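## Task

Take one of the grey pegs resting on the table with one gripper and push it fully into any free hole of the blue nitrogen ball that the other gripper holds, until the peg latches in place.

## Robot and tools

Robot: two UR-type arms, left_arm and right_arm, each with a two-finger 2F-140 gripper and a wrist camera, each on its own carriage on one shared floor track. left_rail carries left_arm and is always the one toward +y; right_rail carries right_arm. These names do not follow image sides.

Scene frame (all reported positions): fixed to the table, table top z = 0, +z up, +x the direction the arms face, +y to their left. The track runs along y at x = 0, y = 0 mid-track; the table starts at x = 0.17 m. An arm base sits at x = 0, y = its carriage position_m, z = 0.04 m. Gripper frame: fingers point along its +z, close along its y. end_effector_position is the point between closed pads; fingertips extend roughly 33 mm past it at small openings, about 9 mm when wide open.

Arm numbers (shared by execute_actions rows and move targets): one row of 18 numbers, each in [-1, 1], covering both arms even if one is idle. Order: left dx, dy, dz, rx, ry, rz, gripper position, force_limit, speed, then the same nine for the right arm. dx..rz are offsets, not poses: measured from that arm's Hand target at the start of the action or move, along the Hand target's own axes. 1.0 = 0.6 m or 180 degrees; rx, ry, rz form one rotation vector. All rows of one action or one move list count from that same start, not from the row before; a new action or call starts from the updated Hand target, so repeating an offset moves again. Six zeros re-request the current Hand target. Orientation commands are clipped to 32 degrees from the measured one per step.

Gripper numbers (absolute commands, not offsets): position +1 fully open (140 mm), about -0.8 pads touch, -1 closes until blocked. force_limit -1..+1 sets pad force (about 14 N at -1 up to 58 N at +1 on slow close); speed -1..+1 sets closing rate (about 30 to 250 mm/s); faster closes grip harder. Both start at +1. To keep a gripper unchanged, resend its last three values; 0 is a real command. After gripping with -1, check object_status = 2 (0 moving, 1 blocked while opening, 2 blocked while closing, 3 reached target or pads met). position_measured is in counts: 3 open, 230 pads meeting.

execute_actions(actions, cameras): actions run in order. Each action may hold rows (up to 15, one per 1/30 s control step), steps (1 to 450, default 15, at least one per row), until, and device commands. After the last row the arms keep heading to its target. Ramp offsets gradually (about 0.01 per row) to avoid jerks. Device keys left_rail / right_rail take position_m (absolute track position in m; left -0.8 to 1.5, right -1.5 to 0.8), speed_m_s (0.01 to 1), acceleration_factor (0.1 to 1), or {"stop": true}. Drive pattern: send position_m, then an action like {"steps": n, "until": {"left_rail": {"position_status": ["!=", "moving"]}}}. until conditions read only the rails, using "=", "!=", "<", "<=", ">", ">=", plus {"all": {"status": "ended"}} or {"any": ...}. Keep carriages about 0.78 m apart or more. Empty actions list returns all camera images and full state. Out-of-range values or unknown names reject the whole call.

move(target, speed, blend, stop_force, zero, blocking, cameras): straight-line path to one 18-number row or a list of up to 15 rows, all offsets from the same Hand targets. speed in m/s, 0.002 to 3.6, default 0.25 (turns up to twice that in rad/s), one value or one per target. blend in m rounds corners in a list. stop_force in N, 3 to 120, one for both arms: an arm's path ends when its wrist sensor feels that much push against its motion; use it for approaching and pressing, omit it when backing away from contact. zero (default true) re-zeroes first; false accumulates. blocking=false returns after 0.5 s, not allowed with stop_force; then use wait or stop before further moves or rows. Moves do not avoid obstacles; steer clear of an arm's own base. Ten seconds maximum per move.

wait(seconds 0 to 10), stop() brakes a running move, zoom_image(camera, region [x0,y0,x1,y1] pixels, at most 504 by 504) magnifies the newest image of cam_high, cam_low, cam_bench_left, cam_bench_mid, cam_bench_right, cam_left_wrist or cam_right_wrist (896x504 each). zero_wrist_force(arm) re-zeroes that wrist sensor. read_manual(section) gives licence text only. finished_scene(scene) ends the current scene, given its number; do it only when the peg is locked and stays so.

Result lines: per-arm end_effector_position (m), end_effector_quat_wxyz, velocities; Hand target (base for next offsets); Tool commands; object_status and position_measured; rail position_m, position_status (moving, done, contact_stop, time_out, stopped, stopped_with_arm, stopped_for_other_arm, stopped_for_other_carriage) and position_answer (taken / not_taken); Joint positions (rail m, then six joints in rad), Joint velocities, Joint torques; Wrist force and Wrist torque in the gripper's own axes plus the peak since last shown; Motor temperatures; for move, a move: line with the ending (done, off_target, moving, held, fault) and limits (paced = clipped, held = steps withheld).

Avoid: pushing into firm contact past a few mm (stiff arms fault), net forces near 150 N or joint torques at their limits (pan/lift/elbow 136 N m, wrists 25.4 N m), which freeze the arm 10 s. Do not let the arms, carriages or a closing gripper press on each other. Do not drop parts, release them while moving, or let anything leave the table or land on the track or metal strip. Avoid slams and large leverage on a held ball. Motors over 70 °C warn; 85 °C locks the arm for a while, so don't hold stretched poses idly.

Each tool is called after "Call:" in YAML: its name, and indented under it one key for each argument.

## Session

Call:
execute_actions:
  actions: []

Scene clock: 0.00 s.
left_arm: end_effector_position=(+0.3223, +0.0342, +0.1383) position_measured=198 object_status=3 end_effector_quat_wxyz=(+0.407, +0.588, -0.538, +0.446) | right_arm: end_effector_position=(+0.3456, -0.3643, +0.5800) position_measured=3 object_status=3 end_effector_quat_wxyz=(+0.000, +0.000, +1.000, +0.000)
Joint positions: left_arm=[0.446 -0.802 -0.844 2.49 -4.44 -2.22 -2.926] | right_arm=[-0.392 -0.316 -1.725 0.971 -0.816 -1.571 -0.316]
Joint velocities: within noise
Joint torques (N m): no reading
Motor temperatures (°C): left_arm=[30 30 33 42 34 43] | right_arm=[33 33 31 39 34 40]
Wrist force (N): no reading
Wrist torque (N m): no reading
Wrist force, peak (N): no reading
Hand target: left_arm +0.3223, +0.0342, +0.1383; +0.407, +0.588, -0.538, +0.446 | right_arm +0.3456, -0.3643, +0.5800; +0.000, +0.000, +1.000, +0.000
Tool commands: left_gripper/position=-0.545098 left_gripper/force_limit=+1.0 left_gripper/speed=+1.0 right_gripper/position=+1.0 right_gripper/force_limit=+1.0 right_gripper/speed=+1.0
left_rail: position_m=0.446 position_status=done
right_rail: position_m=-0.392 position_status=done

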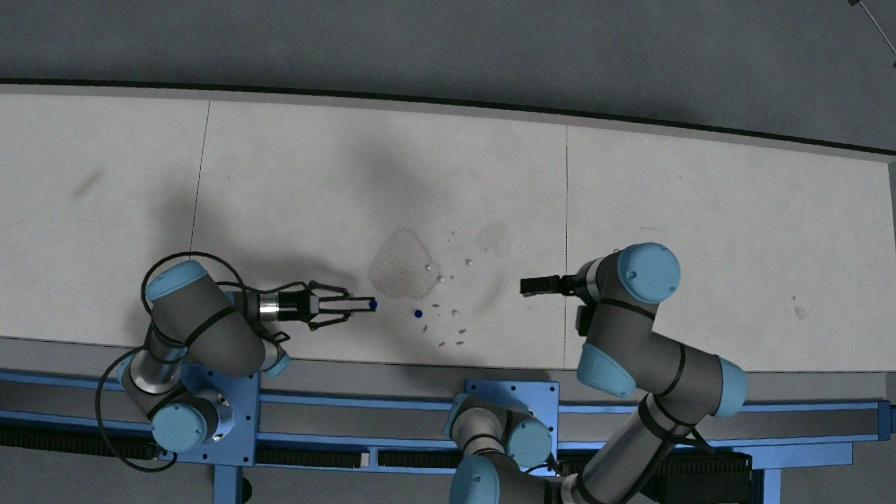

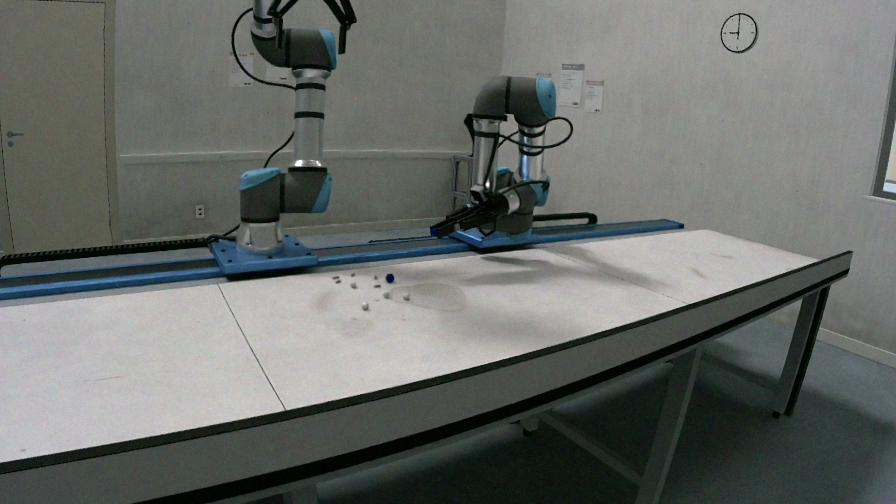

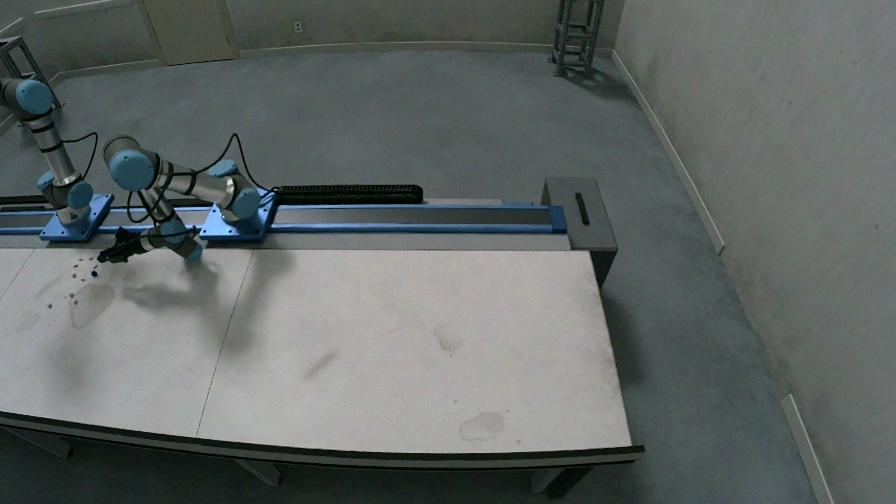

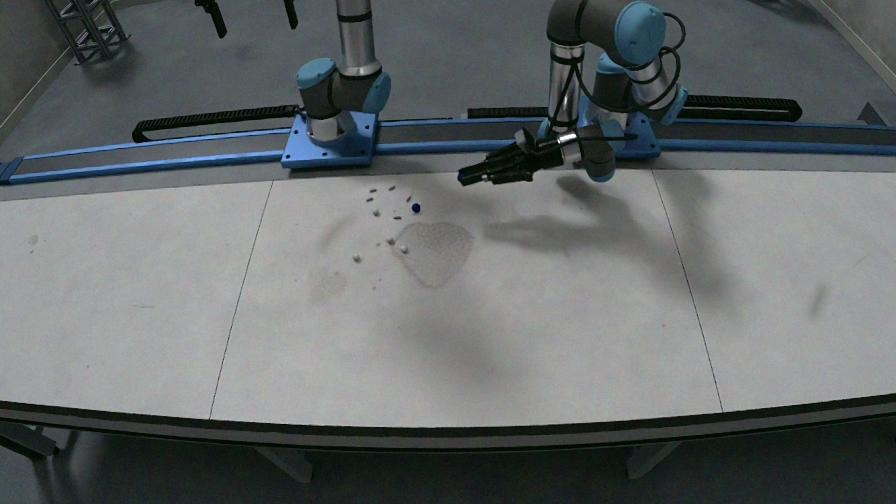

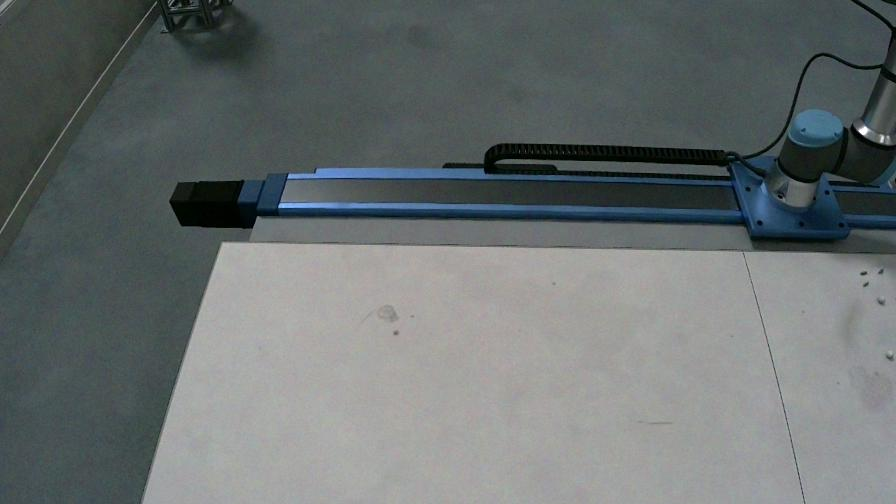

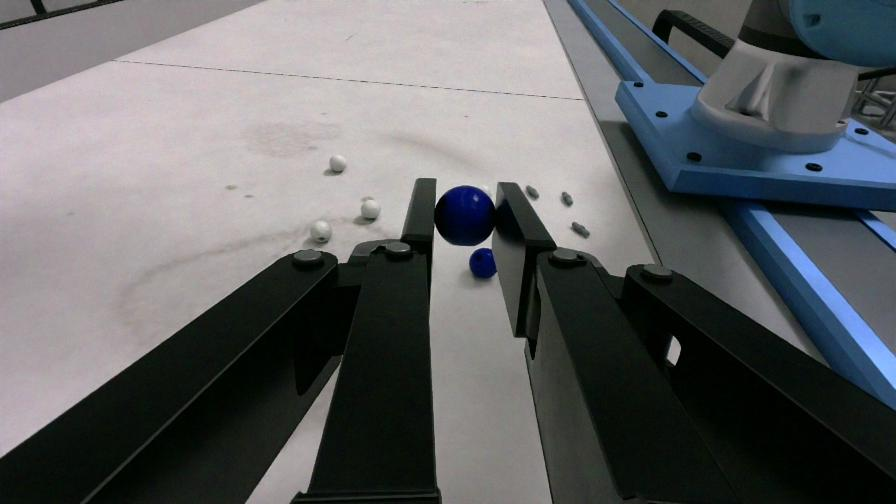

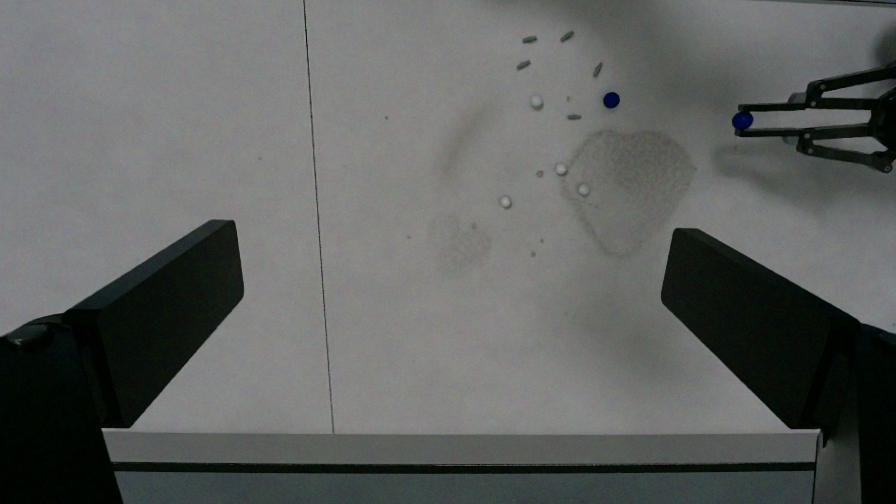

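Call:
zoom_image:
  camera: "cam_right_wrist"
  region: [500, 20, 640, 130]

Call:
zoom_image:
  camera: "cam_left_wrist"
  region: [410, 160, 530, 260]

Call:
zoom_image:
  camera: "cam_right_wrist"
  region: [700, 70, 800, 150]

Call:
zoom_image:
  camera: "cam_bench_mid"
  region: [440, 150, 540, 200]

Call:
zoom_image:
  camera: "cam_low"
  region: [410, 200, 510, 256]

Call:
zoom_image:
  camera: "cam_high"
  region: [330, 275, 410, 330]

Scaled by 3.600 from the camera's 896x504 image, which has a finer 1280x720 frame.

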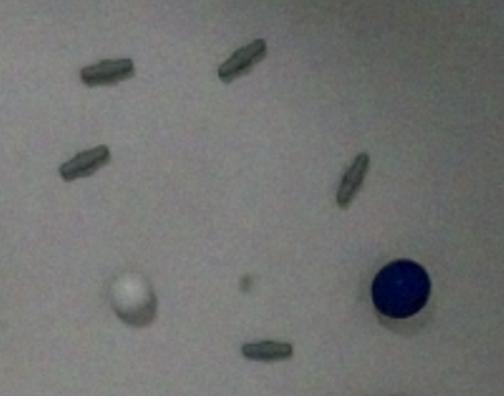

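Scaled by 4.200 from the camera's 896x504 image, which has a finer 1280x720 frame.

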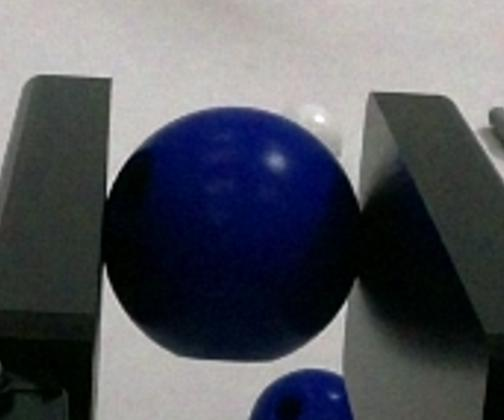

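Scaled by 5.040 from the camera's 896x504 image, which has a finer 1280x720 frame.

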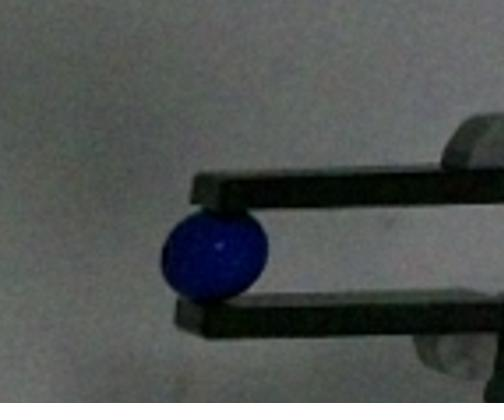

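Scaled by 5.040 from the camera's 896x504 image, which has a finer 1280x720 frame.

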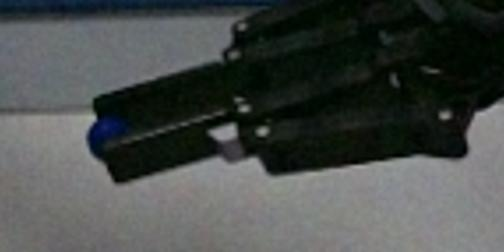

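Scaled by 5.040 from the camera's 896x504 image, which has a finer 1280x720 frame.

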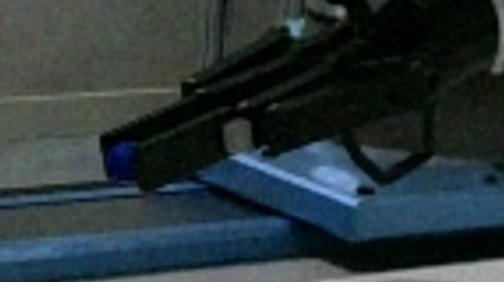

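Scaled by 6.300 from the camera's 896x504 image, which has a finer 1280x720 frame.

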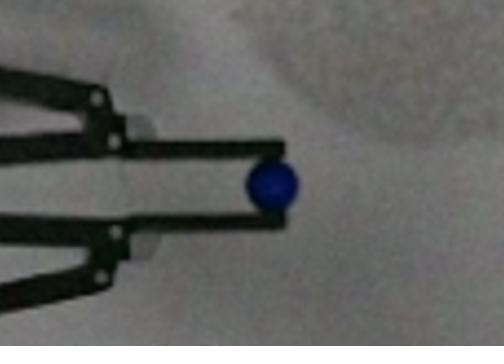

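Call:
move:
  target: [0,0,0,0,0,0,-1,1,-1, 0.026,0.303,0.717,0,0,0.5,-0.3,0.5,0]
  speed: 0.4
  cameras: ["cam_right_wrist"]

Scene clock: 35.07 s.
left_arm: end_effector_position=(+0.3223, +0.0342, +0.1383) position_measured=201 object_status=2 end_effector_quat_wxyz=(+0.407, +0.588, -0.538, +0.446) | right_arm: end_effector_position=(+0.3300, -0.1825, +0.1499) position_measured=167 object_status=3 end_effector_quat_wxyz=(+0.000, +0.707, +0.707, +0.000)
Joint positions: left_arm=[0.446 -0.802 -0.844 2.49 -4.44 -2.22 -2.926] | right_arm=[-0.392 0.216 -1.79 2.2 -1.981 -1.571 1.787]
Joint torques (N m): left_arm=[-3.34 -32.44 1.07 -3.18 0.72 1.02] | right_arm=[7.61 -3.45 -14.31 -5.64 -2.04 2.41]
Wrist force (N): left_arm=[-0.2 -0.1 0.2] | right_arm=[-0.2 -0.4 0.4]
Wrist torque (N m): left_arm=[-0.01 0.05 0.00] | right_arm=[-0.06 0.05 -0.06]
Wrist force, peak (N): left_arm=[0.1 0.1 0.4] | right_arm=[0.2 -0.3 1.6]
Hand target: left_arm +0.3223, +0.0342, +0.1383; +0.407, +0.588, -0.538, +0.446 | right_arm +0.3300, -0.1825, +0.1498; +0.000, +0.707, +0.707, +0.000
Off the commanded pose: left_arm 0.000 m, 0 deg | right_arm 0.000 m, 0 deg.
left_rail: position_m=0.446 position_status=done
right_rail: position_m=-0.392 position_status=done
move: done
Images, in order (width x height): cam_right_wrist 896x504.

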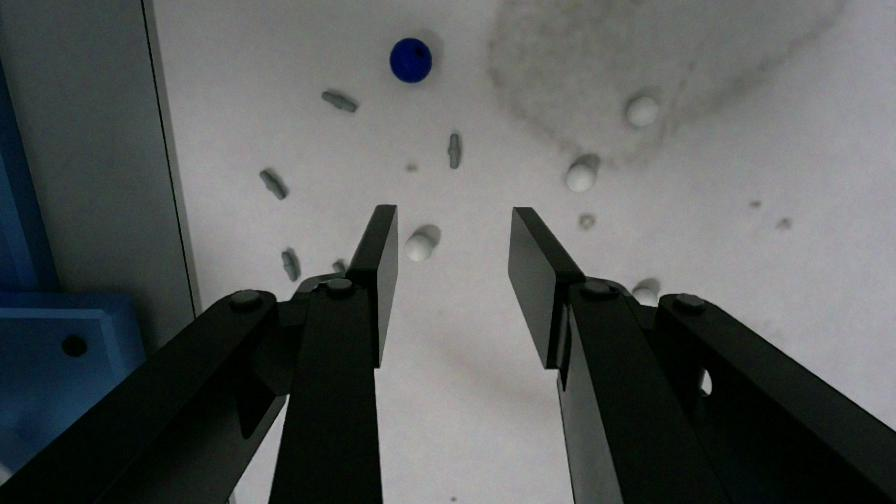

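Call:
zoom_image:
  camera: "cam_right_wrist"
  region: [420, 120, 490, 180]

Call:
move:
  target: [0,0,0,0,0,0,-1,1,-1, 0.005,0.0092,0.1333,0,0,0,-0.3,0.5,0]
  speed: 0.2
  cameras: ["cam_right_wrist"]

Call:
zoom_image:
  camera: "cam_right_wrist"
  region: [380, 130, 520, 230]

Scaled by 7.200 from the camera's 896x504 image, which has a finer 1280x720 frame.

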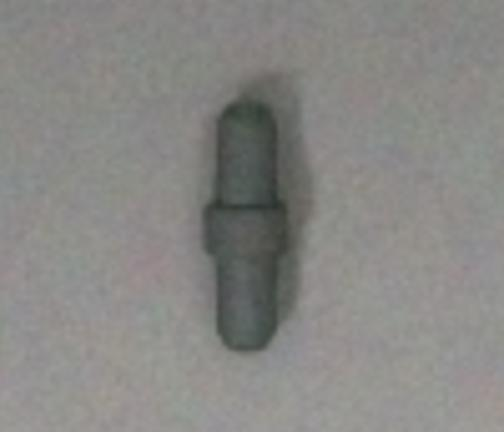

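Scene clock: 43.47 s.
left_arm: end_effector_position=(+0.3223, +0.0342, +0.1383) position_measured=201 object_status=2 end_effector_quat_wxyz=(+0.407, +0.588, -0.538, +0.446) | right_arm: end_effector_position=(+0.3355, -0.1795, +0.0699) position_measured=167 object_status=3 end_effector_quat_wxyz=(+0.000, +0.707, +0.707, +0.000)
Joint positions: left_arm=[0.446 -0.802 -0.844 2.49 -4.44 -2.22 -2.926] | right_arm=[-0.392 0.221 -1.646 2.322 -2.246 -1.571 1.792]
Joint torques (N m): left_arm=[-5.23 -32.59 1.97 -3.42 1.12 1.36] | right_arm=[7.96 -6.64 -11.78 -6.04 -2.08 2.51]
Wrist force (N): left_arm=[-0.1 0.0 0.2] | right_arm=[-0.2 0.2 0.2]
Wrist torque (N m): left_arm=[0.01 0.02 0.00] | right_arm=[0.05 0.02 -0.06]
Wrist force, peak (N): left_arm=[0.0 0.2 0.3] | right_arm=[-0.1 0.0 1.5]
Hand target: left_arm +0.3223, +0.0342, +0.1383; +0.407, +0.588, -0.538, +0.446 | right_arm +0.3355, -0.1795, +0.0698; +0.000, +0.707, +0.707, +0.000
Off the commanded pose: left_arm 0.000 m, 0 deg | right_arm 0.000 m, 0 deg.
left_rail: position_m=0.446 position_status=done
right_rail: position_m=-0.392 position_status=done
move: done
Images, in order (width x height): cam_right_wrist 896x504.

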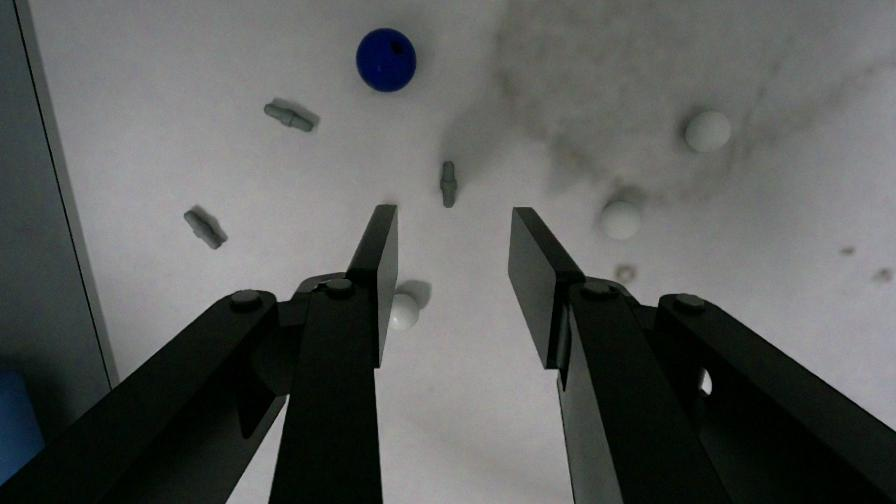

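Scaled by 3.600 from the camera's 896x504 image, which has a finer 1280x720 frame.

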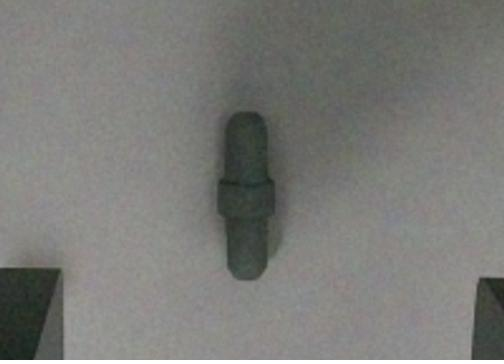

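Call:
move:
  target: [0,0,0,0,0,0,-1,1,-1, -0.003,-0.0013,0.0533,0,0,0,-0.3,0.5,0]
  speed: 0.1
  cameras: []

Call:
move:
  target: [0,0,0,0,0,0,-1,1,-1, 0,0,0.0133,0,0,0,-0.3,0.5,0]
  speed: 0.008
  stop_force: 5
  cameras: ["cam_right_wrist"]

Call:
zoom_image:
  camera: "cam_right_wrist"
  region: [370, 170, 530, 290]

Scene clock: 49.87 s.
left_arm: end_effector_position=(+0.3223, +0.0342, +0.1383) position_measured=201 object_status=2 end_effector_quat_wxyz=(+0.407, +0.588, -0.538, +0.446) | right_arm: end_effector_position=(+0.3347, -0.1813, +0.0379) position_measured=167 object_status=3 end_effector_quat_wxyz=(+0.000, +0.707, +0.707, +0.000)
Joint positions: left_arm=[0.446 -0.802 -0.844 2.49 -4.44 -2.22 -2.926] | right_arm=[-0.392 0.217 -1.58 2.369 -2.36 -1.571 1.788]
Joint torques (N m): left_arm=[-5.26 -33.15 2.9 -3.54 1.31 1.33] | right_arm=[-7.11 -9.11 -9.99 -5.93 -1.75 -2.7]
Wrist force (N): left_arm=[-0.2 -0.1 0.0] | right_arm=[-0.1 -0.1 0.4]
Wrist torque (N m): left_arm=[-0.02 0.04 0.00] | right_arm=[-0.03 0.00 0.07]
Wrist force, peak (N): left_arm=[0.2 -0.3 0.3] | right_arm=[-0.7 -0.3 0.5]
Hand target: left_arm +0.3223, +0.0342, +0.1383; +0.407, +0.588, -0.538, +0.446 | right_arm +0.3347, -0.1813, +0.0378; +0.000, +0.707, +0.707, +0.000
Off the commanded pose: left_arm 0.000 m, 0 deg | right_arm 0.000 m, 0 deg.
left_rail: position_m=0.446 position_status=done
right_rail: position_m=-0.392 position_status=done
move: done
No camera images: "cameras" was empty.

Scene clock: 52.00 s.
left_arm: end_effector_position=(+0.3223, +0.0342, +0.1383) position_measured=201 object_status=2 end_effector_quat_wxyz=(+0.407, +0.588, -0.538, +0.446) | right_arm: end_effector_position=(+0.3347, -0.1813, +0.0312) position_measured=167 object_status=3 end_effector_quat_wxyz=(+0.000, +0.707, +0.707, +0.000)
Joint positions: left_arm=[0.446 -0.802 -0.844 2.49 -4.44 -2.22 -2.926] | right_arm=[-0.392 0.217 -1.563 2.377 -2.385 -1.571 1.788]
Joint torques (N m): left_arm=[-4.82 -33.66 3.55 -3.47 1.3 1.38] | right_arm=[-6.3 -29.74 -24.34 0.02 -0.85 -2.04]
Wrist force (N): left_arm=[-0.1 -0.1 0.1] | right_arm=[0.5 -1.0 -3.9]
Wrist torque (N m): left_arm=[-0.01 0.02 0.00] | right_arm=[0.02 0.02 0.08]
Wrist force, peak (N): left_arm=[-0.1 0.2 0.4] | right_arm=[-3.3 -9.2 -37.3]
Hand target: left_arm +0.3223, +0.0342, +0.1383; +0.407, +0.588, -0.538, +0.446 | right_arm +0.3347, -0.1813, +0.0312; +0.000, +0.707, +0.707, +0.000 (not the last commanded pose)
Off the commanded pose: left_arm 0.000 m, 0 deg | right_arm 0.001 m, 0 deg.
left_rail: position_m=0.446 position_status=done
right_rail: position_m=-0.392 position_status=done
move: contact (right_arm)
Images, in order (width x height): cam_right_wrist 896x504.

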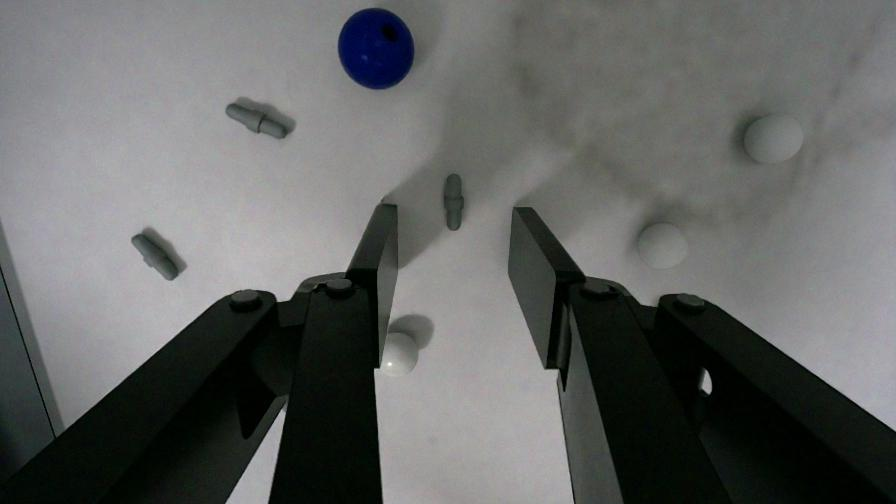

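Scaled by 3.150 from the camera's 896x504 image, which has a finer 1280x720 frame.

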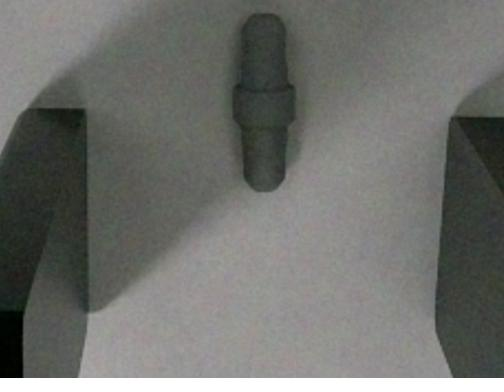

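Call:
move:
  target: [0,0,0,0,0,0,-1,1,-1, -0.0027,0,-0.003,0,0,0,-0.3,0.5,0]
  speed: 0.03
  cameras: []

Call:
execute_actions:
  actions:
    - {"rows":[[0,0,0,0,0,0,-1,1,-1,0,0,0,0,0,0,-1,0.5,-1]],"steps":60}
  cameras: ["cam_right_wrist"]

Call:
zoom_image:
  camera: "cam_right_wrist"
  region: [400, 170, 500, 240]

Scene clock: 63.87 s.
left_arm: end_effector_position=(+0.3223, +0.0342, +0.1383) position_measured=201 object_status=2 end_effector_quat_wxyz=(+0.407, +0.588, -0.538, +0.446) | right_arm: end_effector_position=(+0.3347, -0.1828, +0.0329) position_measured=167 object_status=3 end_effector_quat_wxyz=(+0.000, +0.707, +0.707, +0.000)
Joint positions: left_arm=[0.446 -0.802 -0.844 2.49 -4.44 -2.22 -2.926] | right_arm=[-0.392 0.213 -1.57 2.377 -2.379 -1.571 1.784]
Joint torques (N m): left_arm=[-5.73 -35.28 4.19 -3.45 1.45 1.27] | right_arm=[-5.44 -32.27 -24.85 -0.01 -1.12 -2.57]
Wrist force (N): left_arm=[0.1 0.1 0.0] | right_arm=[0.1 -0.5 0.1]
Wrist torque (N m): left_arm=[0.03 -0.01 0.00] | right_arm=[-0.11 -0.05 0.07]
Wrist force, peak (N): left_arm=[-0.2 0.0 0.4] | right_arm=[0.5 -1.0 -3.8]
Hand target: left_arm +0.3223, +0.0342, +0.1383; +0.407, +0.588, -0.538, +0.446 | right_arm +0.3347, -0.1829, +0.0330; +0.000, +0.707, +0.707, +0.000
Off the commanded pose: left_arm 0.000 m, 0 deg | right_arm 0.000 m, 0 deg.
left_rail: position_m=0.446 position_status=done
right_rail: position_m=-0.392 position_status=done
move: done
No camera images: "cameras" was empty.

Scene clock: 66.07 s.
left_arm: end_effector_position=(+0.3223, +0.0342, +0.1383) position_measured=201 object_status=2 end_effector_quat_wxyz=(+0.407, +0.588, -0.538, +0.446) | right_arm: end_effector_position=(+0.3347, -0.1829, +0.0330) position_measured=227 object_status=2 end_effector_quat_wxyz=(+0.000, +0.707, +0.707, +0.000)
Joint positions: left_arm=[0.446 -0.802 -0.844 2.49 -4.44 -2.22 -2.926] | right_arm=[-0.392 0.213 -1.57 2.377 -2.378 -1.571 1.783]
Joint torques (N m): left_arm=[-5.63 -35.34 4.33 -3.56 1.36 1.33] | right_arm=[-7.31 -29.24 -24.15 -0.04 -1.18 -2.64]
Wrist force (N): left_arm=[-0.2 0.0 0.2] | right_arm=[-0.4 -0.6 -1.8]
Wrist torque (N m): left_arm=[0.01 0.05 0.00] | right_arm=[-0.08 0.06 0.07]
Wrist force, peak (N): left_arm=[0.2 0.2 0.3] | right_arm=[-0.4 -0.7 -1.9]
Hand target: left_arm +0.3223, +0.0342, +0.1383; +0.407, +0.588, -0.538, +0.446 | right_arm +0.3347, -0.1829, +0.0330; +0.000, +0.707, +0.707, +0.000
Off the commanded pose: left_arm 0.000 m, 0 deg | right_arm 0.000 m, 0 deg.
left_rail: position_m=0.446 position_status=done
right_rail: position_m=-0.392 position_status=done
Images, in order (width x height): cam_right_wrist 896x504.

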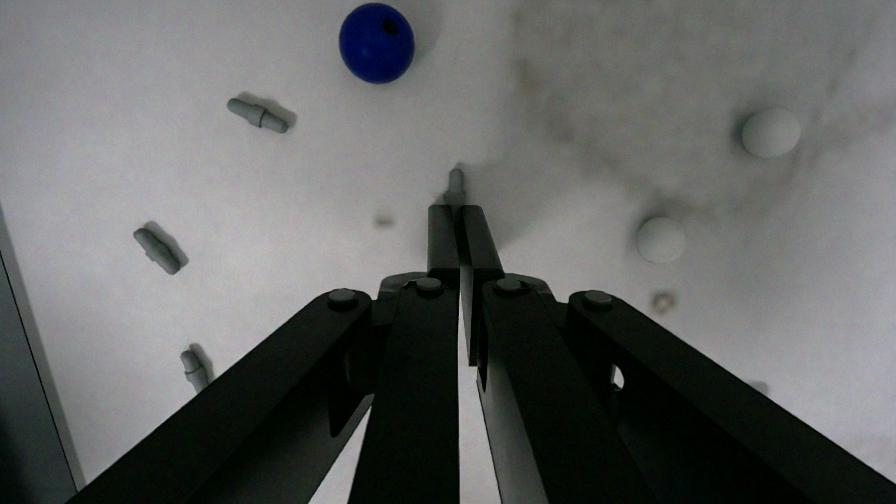

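Scaled by 5.040 from the camera's 896x504 image, which has a finer 1280x720 frame.

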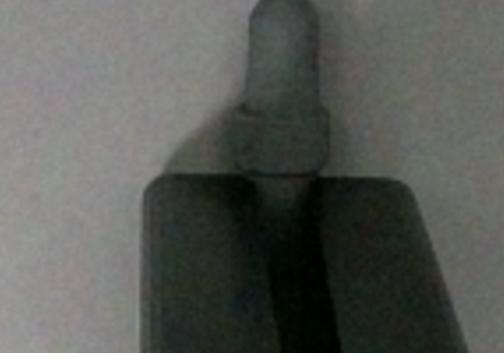

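Call:
move:
  target:
    - [0.05,0,-0.014,0,0,0,-1,1,-1, 0,0,-0.03,0,0,0,-1,0.5,-1]
    - [0.1925,0,-0.054,0,0,0,-1,1,-1, 0,0,-0.25,0,0,0,-1,0.5,-1]
    - [0.1925,0,-0.054,0,0,0,-1,1,-1, 0.2068,-0.0172,-0.2983,0,0.5,0,-1,0.5,-1]
  speed: [0.05,0.25,0.35]
  blend: [0.005,0.02,0]
  cameras: ["cam_right_wrist","cam_bench_mid"]

Scene clock: 81.30 s.
left_arm: end_effector_position=(+0.3223, +0.0340, +0.2583) position_measured=201 object_status=2 end_effector_quat_wxyz=(+0.407, +0.588, -0.538, +0.446) | right_arm: end_effector_position=(+0.3244, -0.0589, +0.2120) position_measured=227 object_status=2 end_effector_quat_wxyz=(+0.500, -0.500, -0.500, -0.500)
Joint positions: left_arm=[0.446 -0.802 -1.313 2.506 -3.987 -2.22 -2.926] | right_arm=[-0.392 -0.356 -1.433 2.351 -0.919 -0.356 0.001]
Joint torques (N m): left_arm=[8.33 -31.27 -23.87 -1.41 -2.03 1.64] | right_arm=[7.98 -7.37 -19.72 4.01 -2.11 -2.76]
Wrist force (N): left_arm=[-0.2 -0.1 0.4] | right_arm=[2.4 2.0 3.6]
Wrist torque (N m): left_arm=[0.01 0.05 -0.04] | right_arm=[0.25 -0.47 0.11]
Wrist force, peak (N): left_arm=[-1.0 0.0 0.5] | right_arm=[2.2 2.3 3.7]
Hand target: left_arm +0.3223, +0.0340, +0.2583; +0.407, +0.588, -0.538, +0.446 | right_arm +0.3244, -0.0588, +0.2120; +0.500, -0.500, -0.500, -0.500
Off the commanded pose: left_arm 0.000 m, 0 deg | right_arm 0.000 m, 0 deg.
left_rail: position_m=0.446 position_status=done
right_rail: position_m=-0.392 position_status=done
move: done
Images, in order (width x height): cam_bench_mid 896x504, cam_right_wrist 896x504.

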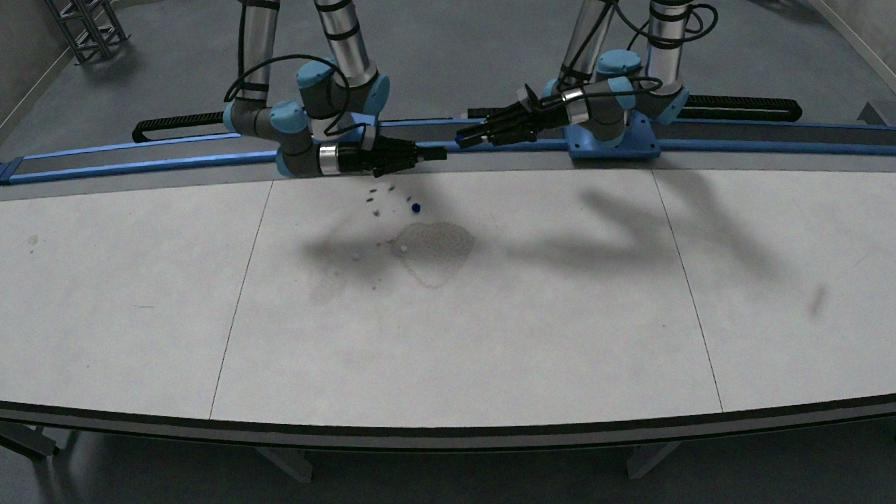

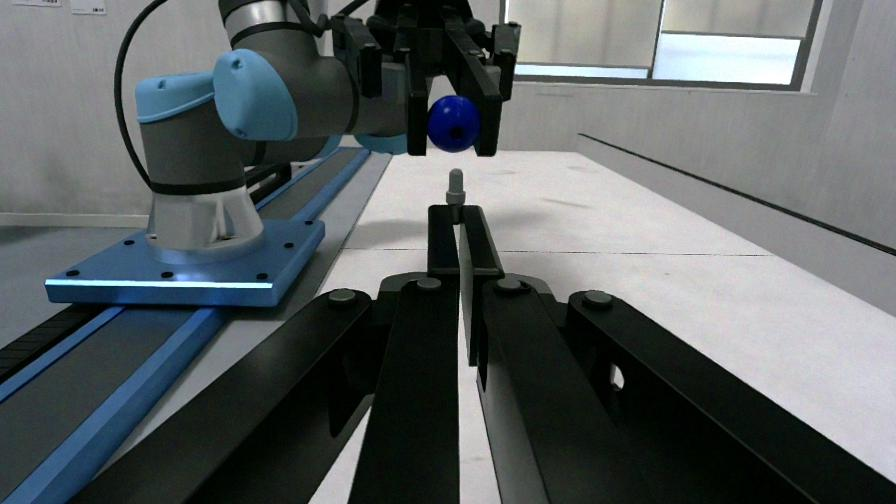

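Call:
zoom_image:
  camera: "cam_right_wrist"
  region: [390, 80, 520, 172]

Scaled by 3.877 from the camera's 896x504 image, which has a finer 1280x720 frame.

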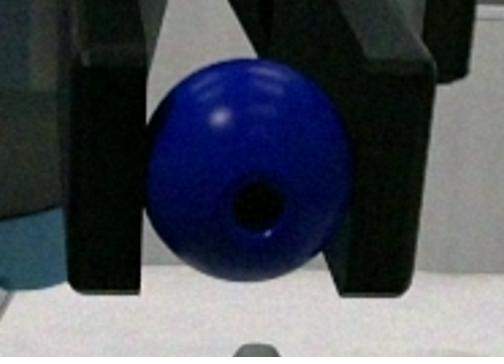

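Call:
move:
  target:
    - [0,0,0,0,0,0,-1,1,-1, 0.01,0,-0.1,0,0,0,-1,0.5,-1]
    - [0,0,0,0,0,0,-1,1,-1, 0.0383,0.0193,-0.1853,0.0182,-0.4085,-0.0137,-1,0.5,-1]
    - [0,0,0,0,0,0,-1,1,-1, 0.0867,0.007,0.0117,0.0182,-0.4085,-0.0137,-1,0.5,-1]
  speed: [0.25,0.35,0.15]
  blend: [0.02,0.01,0]
  cameras: ["cam_right_wrist","cam_bench_mid"]

Call:
zoom_image:
  camera: "cam_right_wrist"
  region: [390, 80, 530, 220]

Call:
zoom_image:
  camera: "cam_bench_mid"
  region: [425, 110, 495, 170]

Scene clock: 111.40 s.
left_arm: end_effector_position=(+0.3223, +0.0340, +0.2583) position_measured=201 object_status=2 end_effector_quat_wxyz=(+0.407, +0.588, -0.538, +0.446) | right_arm: end_effector_position=(+0.3286, -0.0520, +0.2640) position_measured=227 object_status=2 end_effector_quat_wxyz=(-0.104, +0.676, +0.723, +0.098)
Joint positions: left_arm=[0.446 -0.802 -1.313 2.506 -3.987 -2.22 -2.926] | right_arm=[-0.392 0.321 -1.784 1.945 -1.806 -1.293 1.835]
Joint torques (N m): left_arm=[7.78 -31.4 -22.3 -1.38 -1.99 1.61] | right_arm=[7.77 -5.33 -32.95 -5.93 -1.38 2.58]
Wrist force (N): left_arm=[-0.3 0.0 0.1] | right_arm=[0.9 0.4 0.5]
Wrist torque (N m): left_arm=[0.03 0.07 -0.04] | right_arm=[0.13 -0.11 -0.03]
Wrist force, peak (N): left_arm=[-0.5 0.0 0.2] | right_arm=[2.2 1.7 5.0]
Hand target: left_arm +0.3223, +0.0340, +0.2583; +0.407, +0.588, -0.538, +0.446 | right_arm +0.3286, -0.0518, +0.2640; -0.104, +0.676, +0.723, +0.098
Off the commanded pose: left_arm 0.000 m, 0 deg | right_arm 0.000 m, 0 deg.
left_rail: position_m=0.446 position_status=done
right_rail: position_m=-0.392 position_status=done
move: done
Images, in order (width x height): cam_bench_mid 896x504, cam_right_wrist 896x504.

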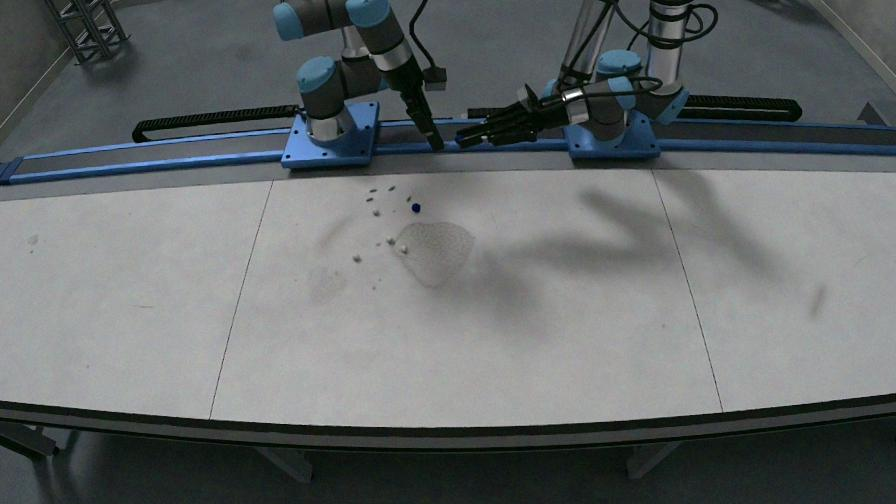

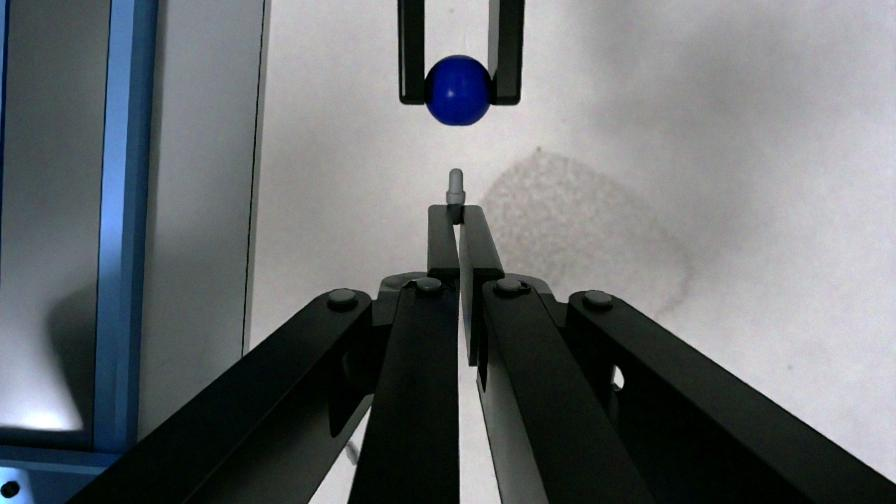

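Scaled by 3.600 from the camera's 896x504 image, which has a finer 1280x720 frame.

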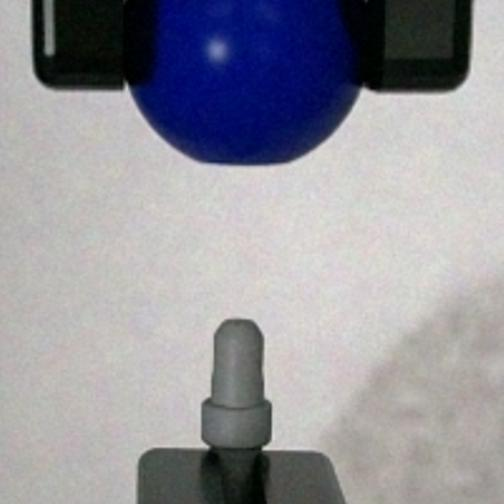

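Scaled by 7.200 from the camera's 896x504 image, which has a finer 1280x720 frame.

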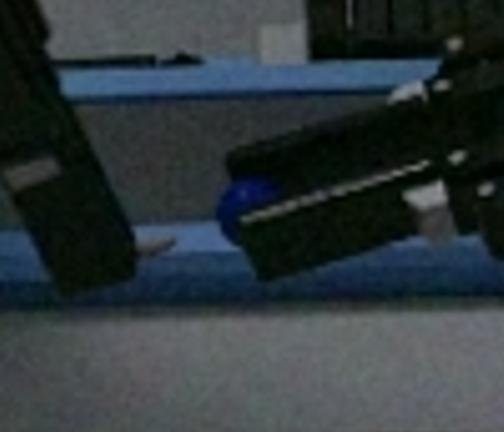

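Call:
zoom_image:
  camera: "cam_bench_mid"
  region: [434, 126, 476, 150]

Call:
zoom_image:
  camera: "cam_right_wrist"
  region: [420, 100, 500, 210]

Scaled by 12.000 from the camera's 896x504 image, which has a finer 1280x720 frame.

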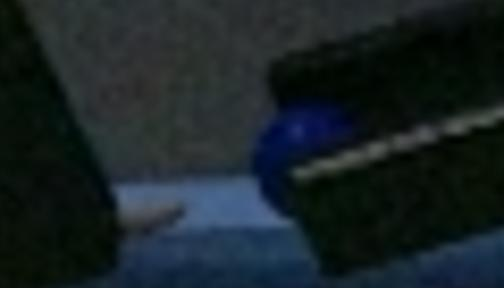

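Scaled by 4.582 from the camera's 896x504 image, which has a finer 1280x720 frame.

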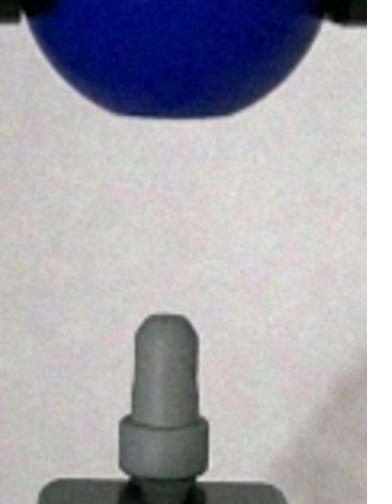

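Call:
wait:
  seconds: 0
  cameras: ["cam_left_wrist","cam_low","cam_bench_mid"]

Call:
zoom_image:
  camera: "cam_left_wrist"
  region: [410, 150, 530, 260]

Call:
zoom_image:
  camera: "cam_low"
  region: [405, 145, 475, 195]

Scene clock: 140.17 s.
left_arm: end_effector_position=(+0.3223, +0.0340, +0.2583) position_measured=201 object_status=2 end_effector_quat_wxyz=(+0.407, +0.588, -0.538, +0.446) | right_arm: end_effector_position=(+0.3286, -0.0518, +0.2640) position_measured=227 object_status=2 end_effector_quat_wxyz=(-0.104, +0.676, +0.723, +0.098)
Joint positions: left_arm=[0.446 -0.802 -1.313 2.506 -3.987 -2.22 -2.926] | right_arm=[-0.392 0.321 -1.783 1.945 -1.806 -1.293 1.836]
Joint torques (N m): left_arm=[7.73 -31.71 -22.71 -1.58 -1.99 1.4] | right_arm=[7.96 -5.71 -32.01 -5.94 -1.36 2.49]
Wrist force (N): left_arm=[-0.3 -0.1 0.2] | right_arm=[0.8 0.5 0.4]
Wrist torque (N m): left_arm=[0.01 0.07 -0.03] | right_arm=[0.13 -0.09 -0.03]
Wrist force, peak (N): left_arm=[-0.5 0.0 0.2] | right_arm=[1.0 0.4 0.5]
Hand target: left_arm +0.3223, +0.0340, +0.2583; +0.407, +0.588, -0.538, +0.446 | right_arm +0.3286, -0.0518, +0.2640; -0.104, +0.676, +0.723, +0.098
Tool commands: left_gripper/position=-1.0 left_gripper/force_limit=+1.0 left_gripper/speed=-1.0 right_gripper/position=-1.0 right_gripper/force_limit=+0.5 right_gripper/speed=-1.0
Off the commanded pose: left_arm 0.000 m, 0 deg | right_arm 0.000 m, 0 deg.
left_rail: position_m=0.446 position_status=done
right_rail: position_m=-0.392 position_status=done
Images, in order (width x height): cam_low 896x504, cam_bench_mid 896x504, cam_left_wrist 896x504.

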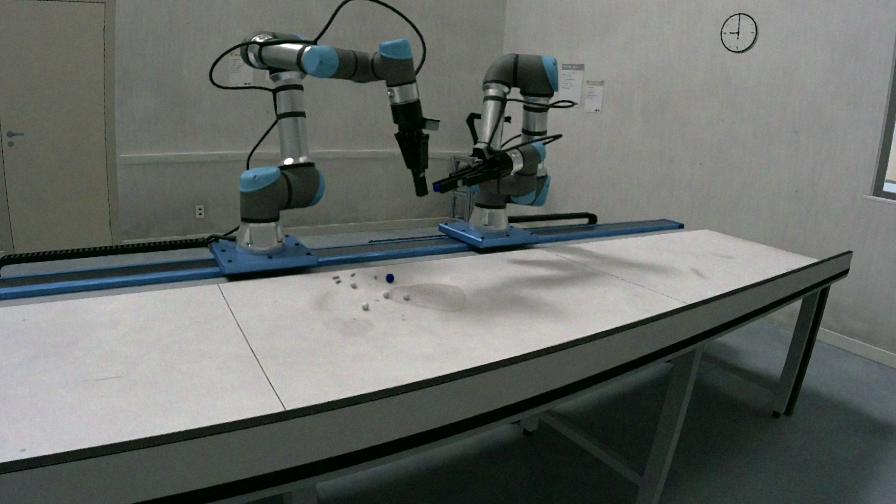

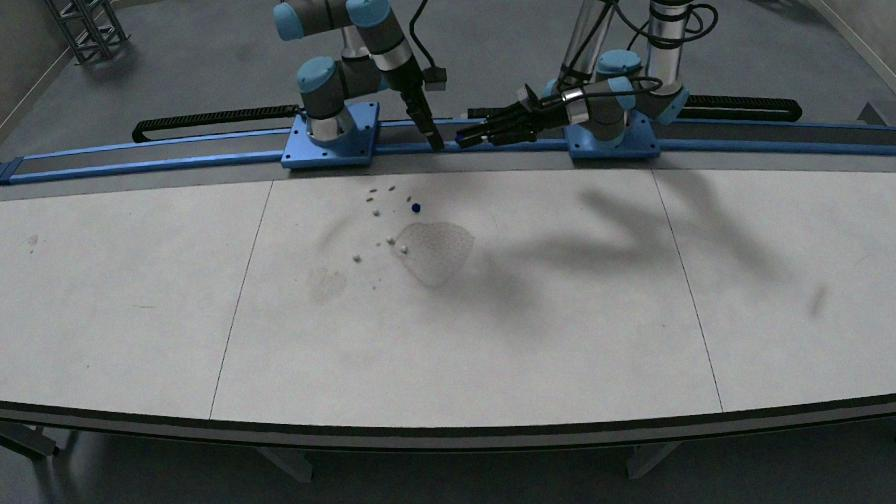

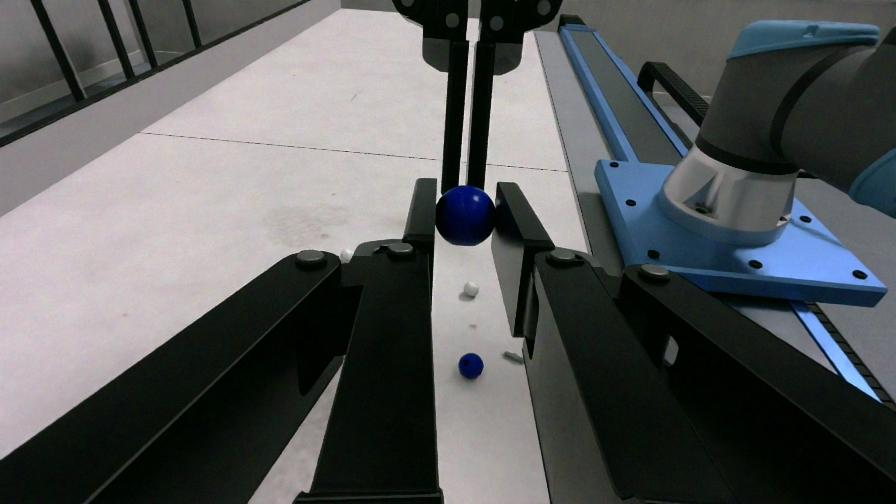

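Scaled by 4.200 from the camera's 896x504 image, which has a finer 1280x720 frame.

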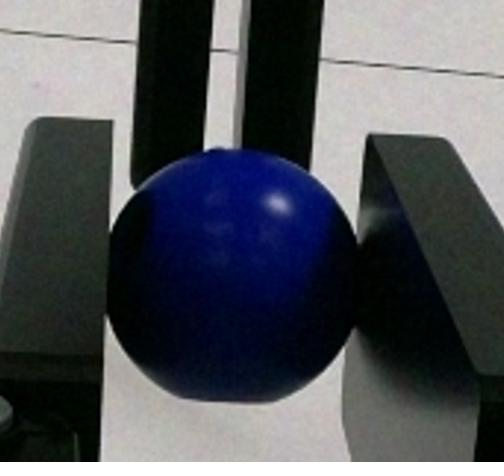

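Scaled by 7.200 from the camera's 896x504 image, which has a finer 1280x720 frame.

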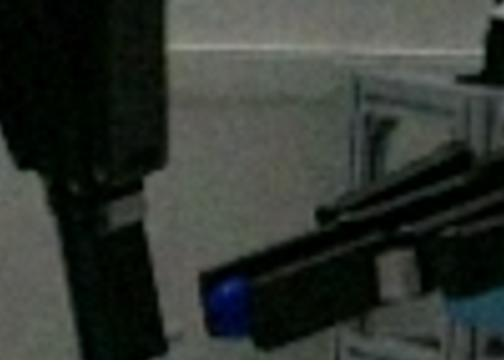

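Call:
zoom_image:
  camera: "cam_low"
  region: [420, 176, 450, 200]

Call:
zoom_image:
  camera: "cam_bench_mid"
  region: [440, 126, 470, 150]

Call:
zoom_image:
  camera: "cam_left_wrist"
  region: [440, 175, 490, 205]

Scaled by 16.800 from the camera's 896x504 image, which has a finer 1280x720 frame.

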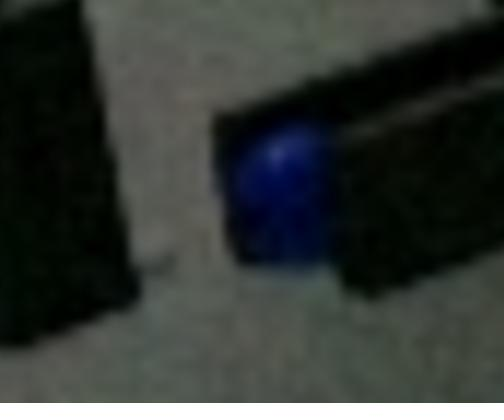

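Scaled by 16.800 from the camera's 896x504 image, which has a finer 1280x720 frame.

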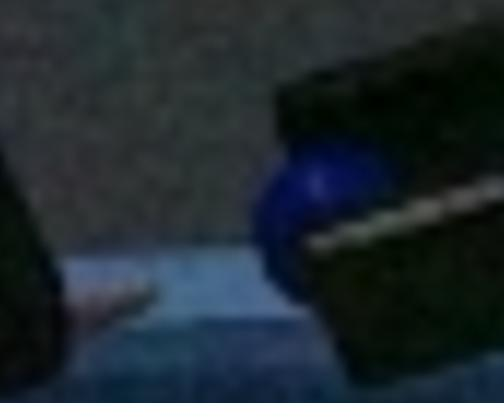

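Scaled by 10.080 from the camera's 896x504 image, which has a finer 1280x720 frame.

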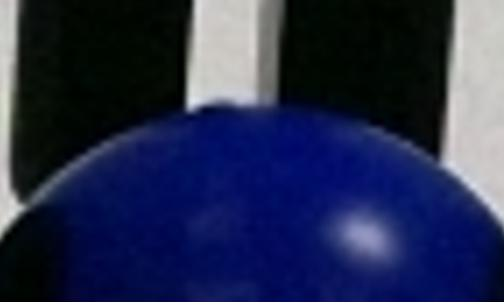

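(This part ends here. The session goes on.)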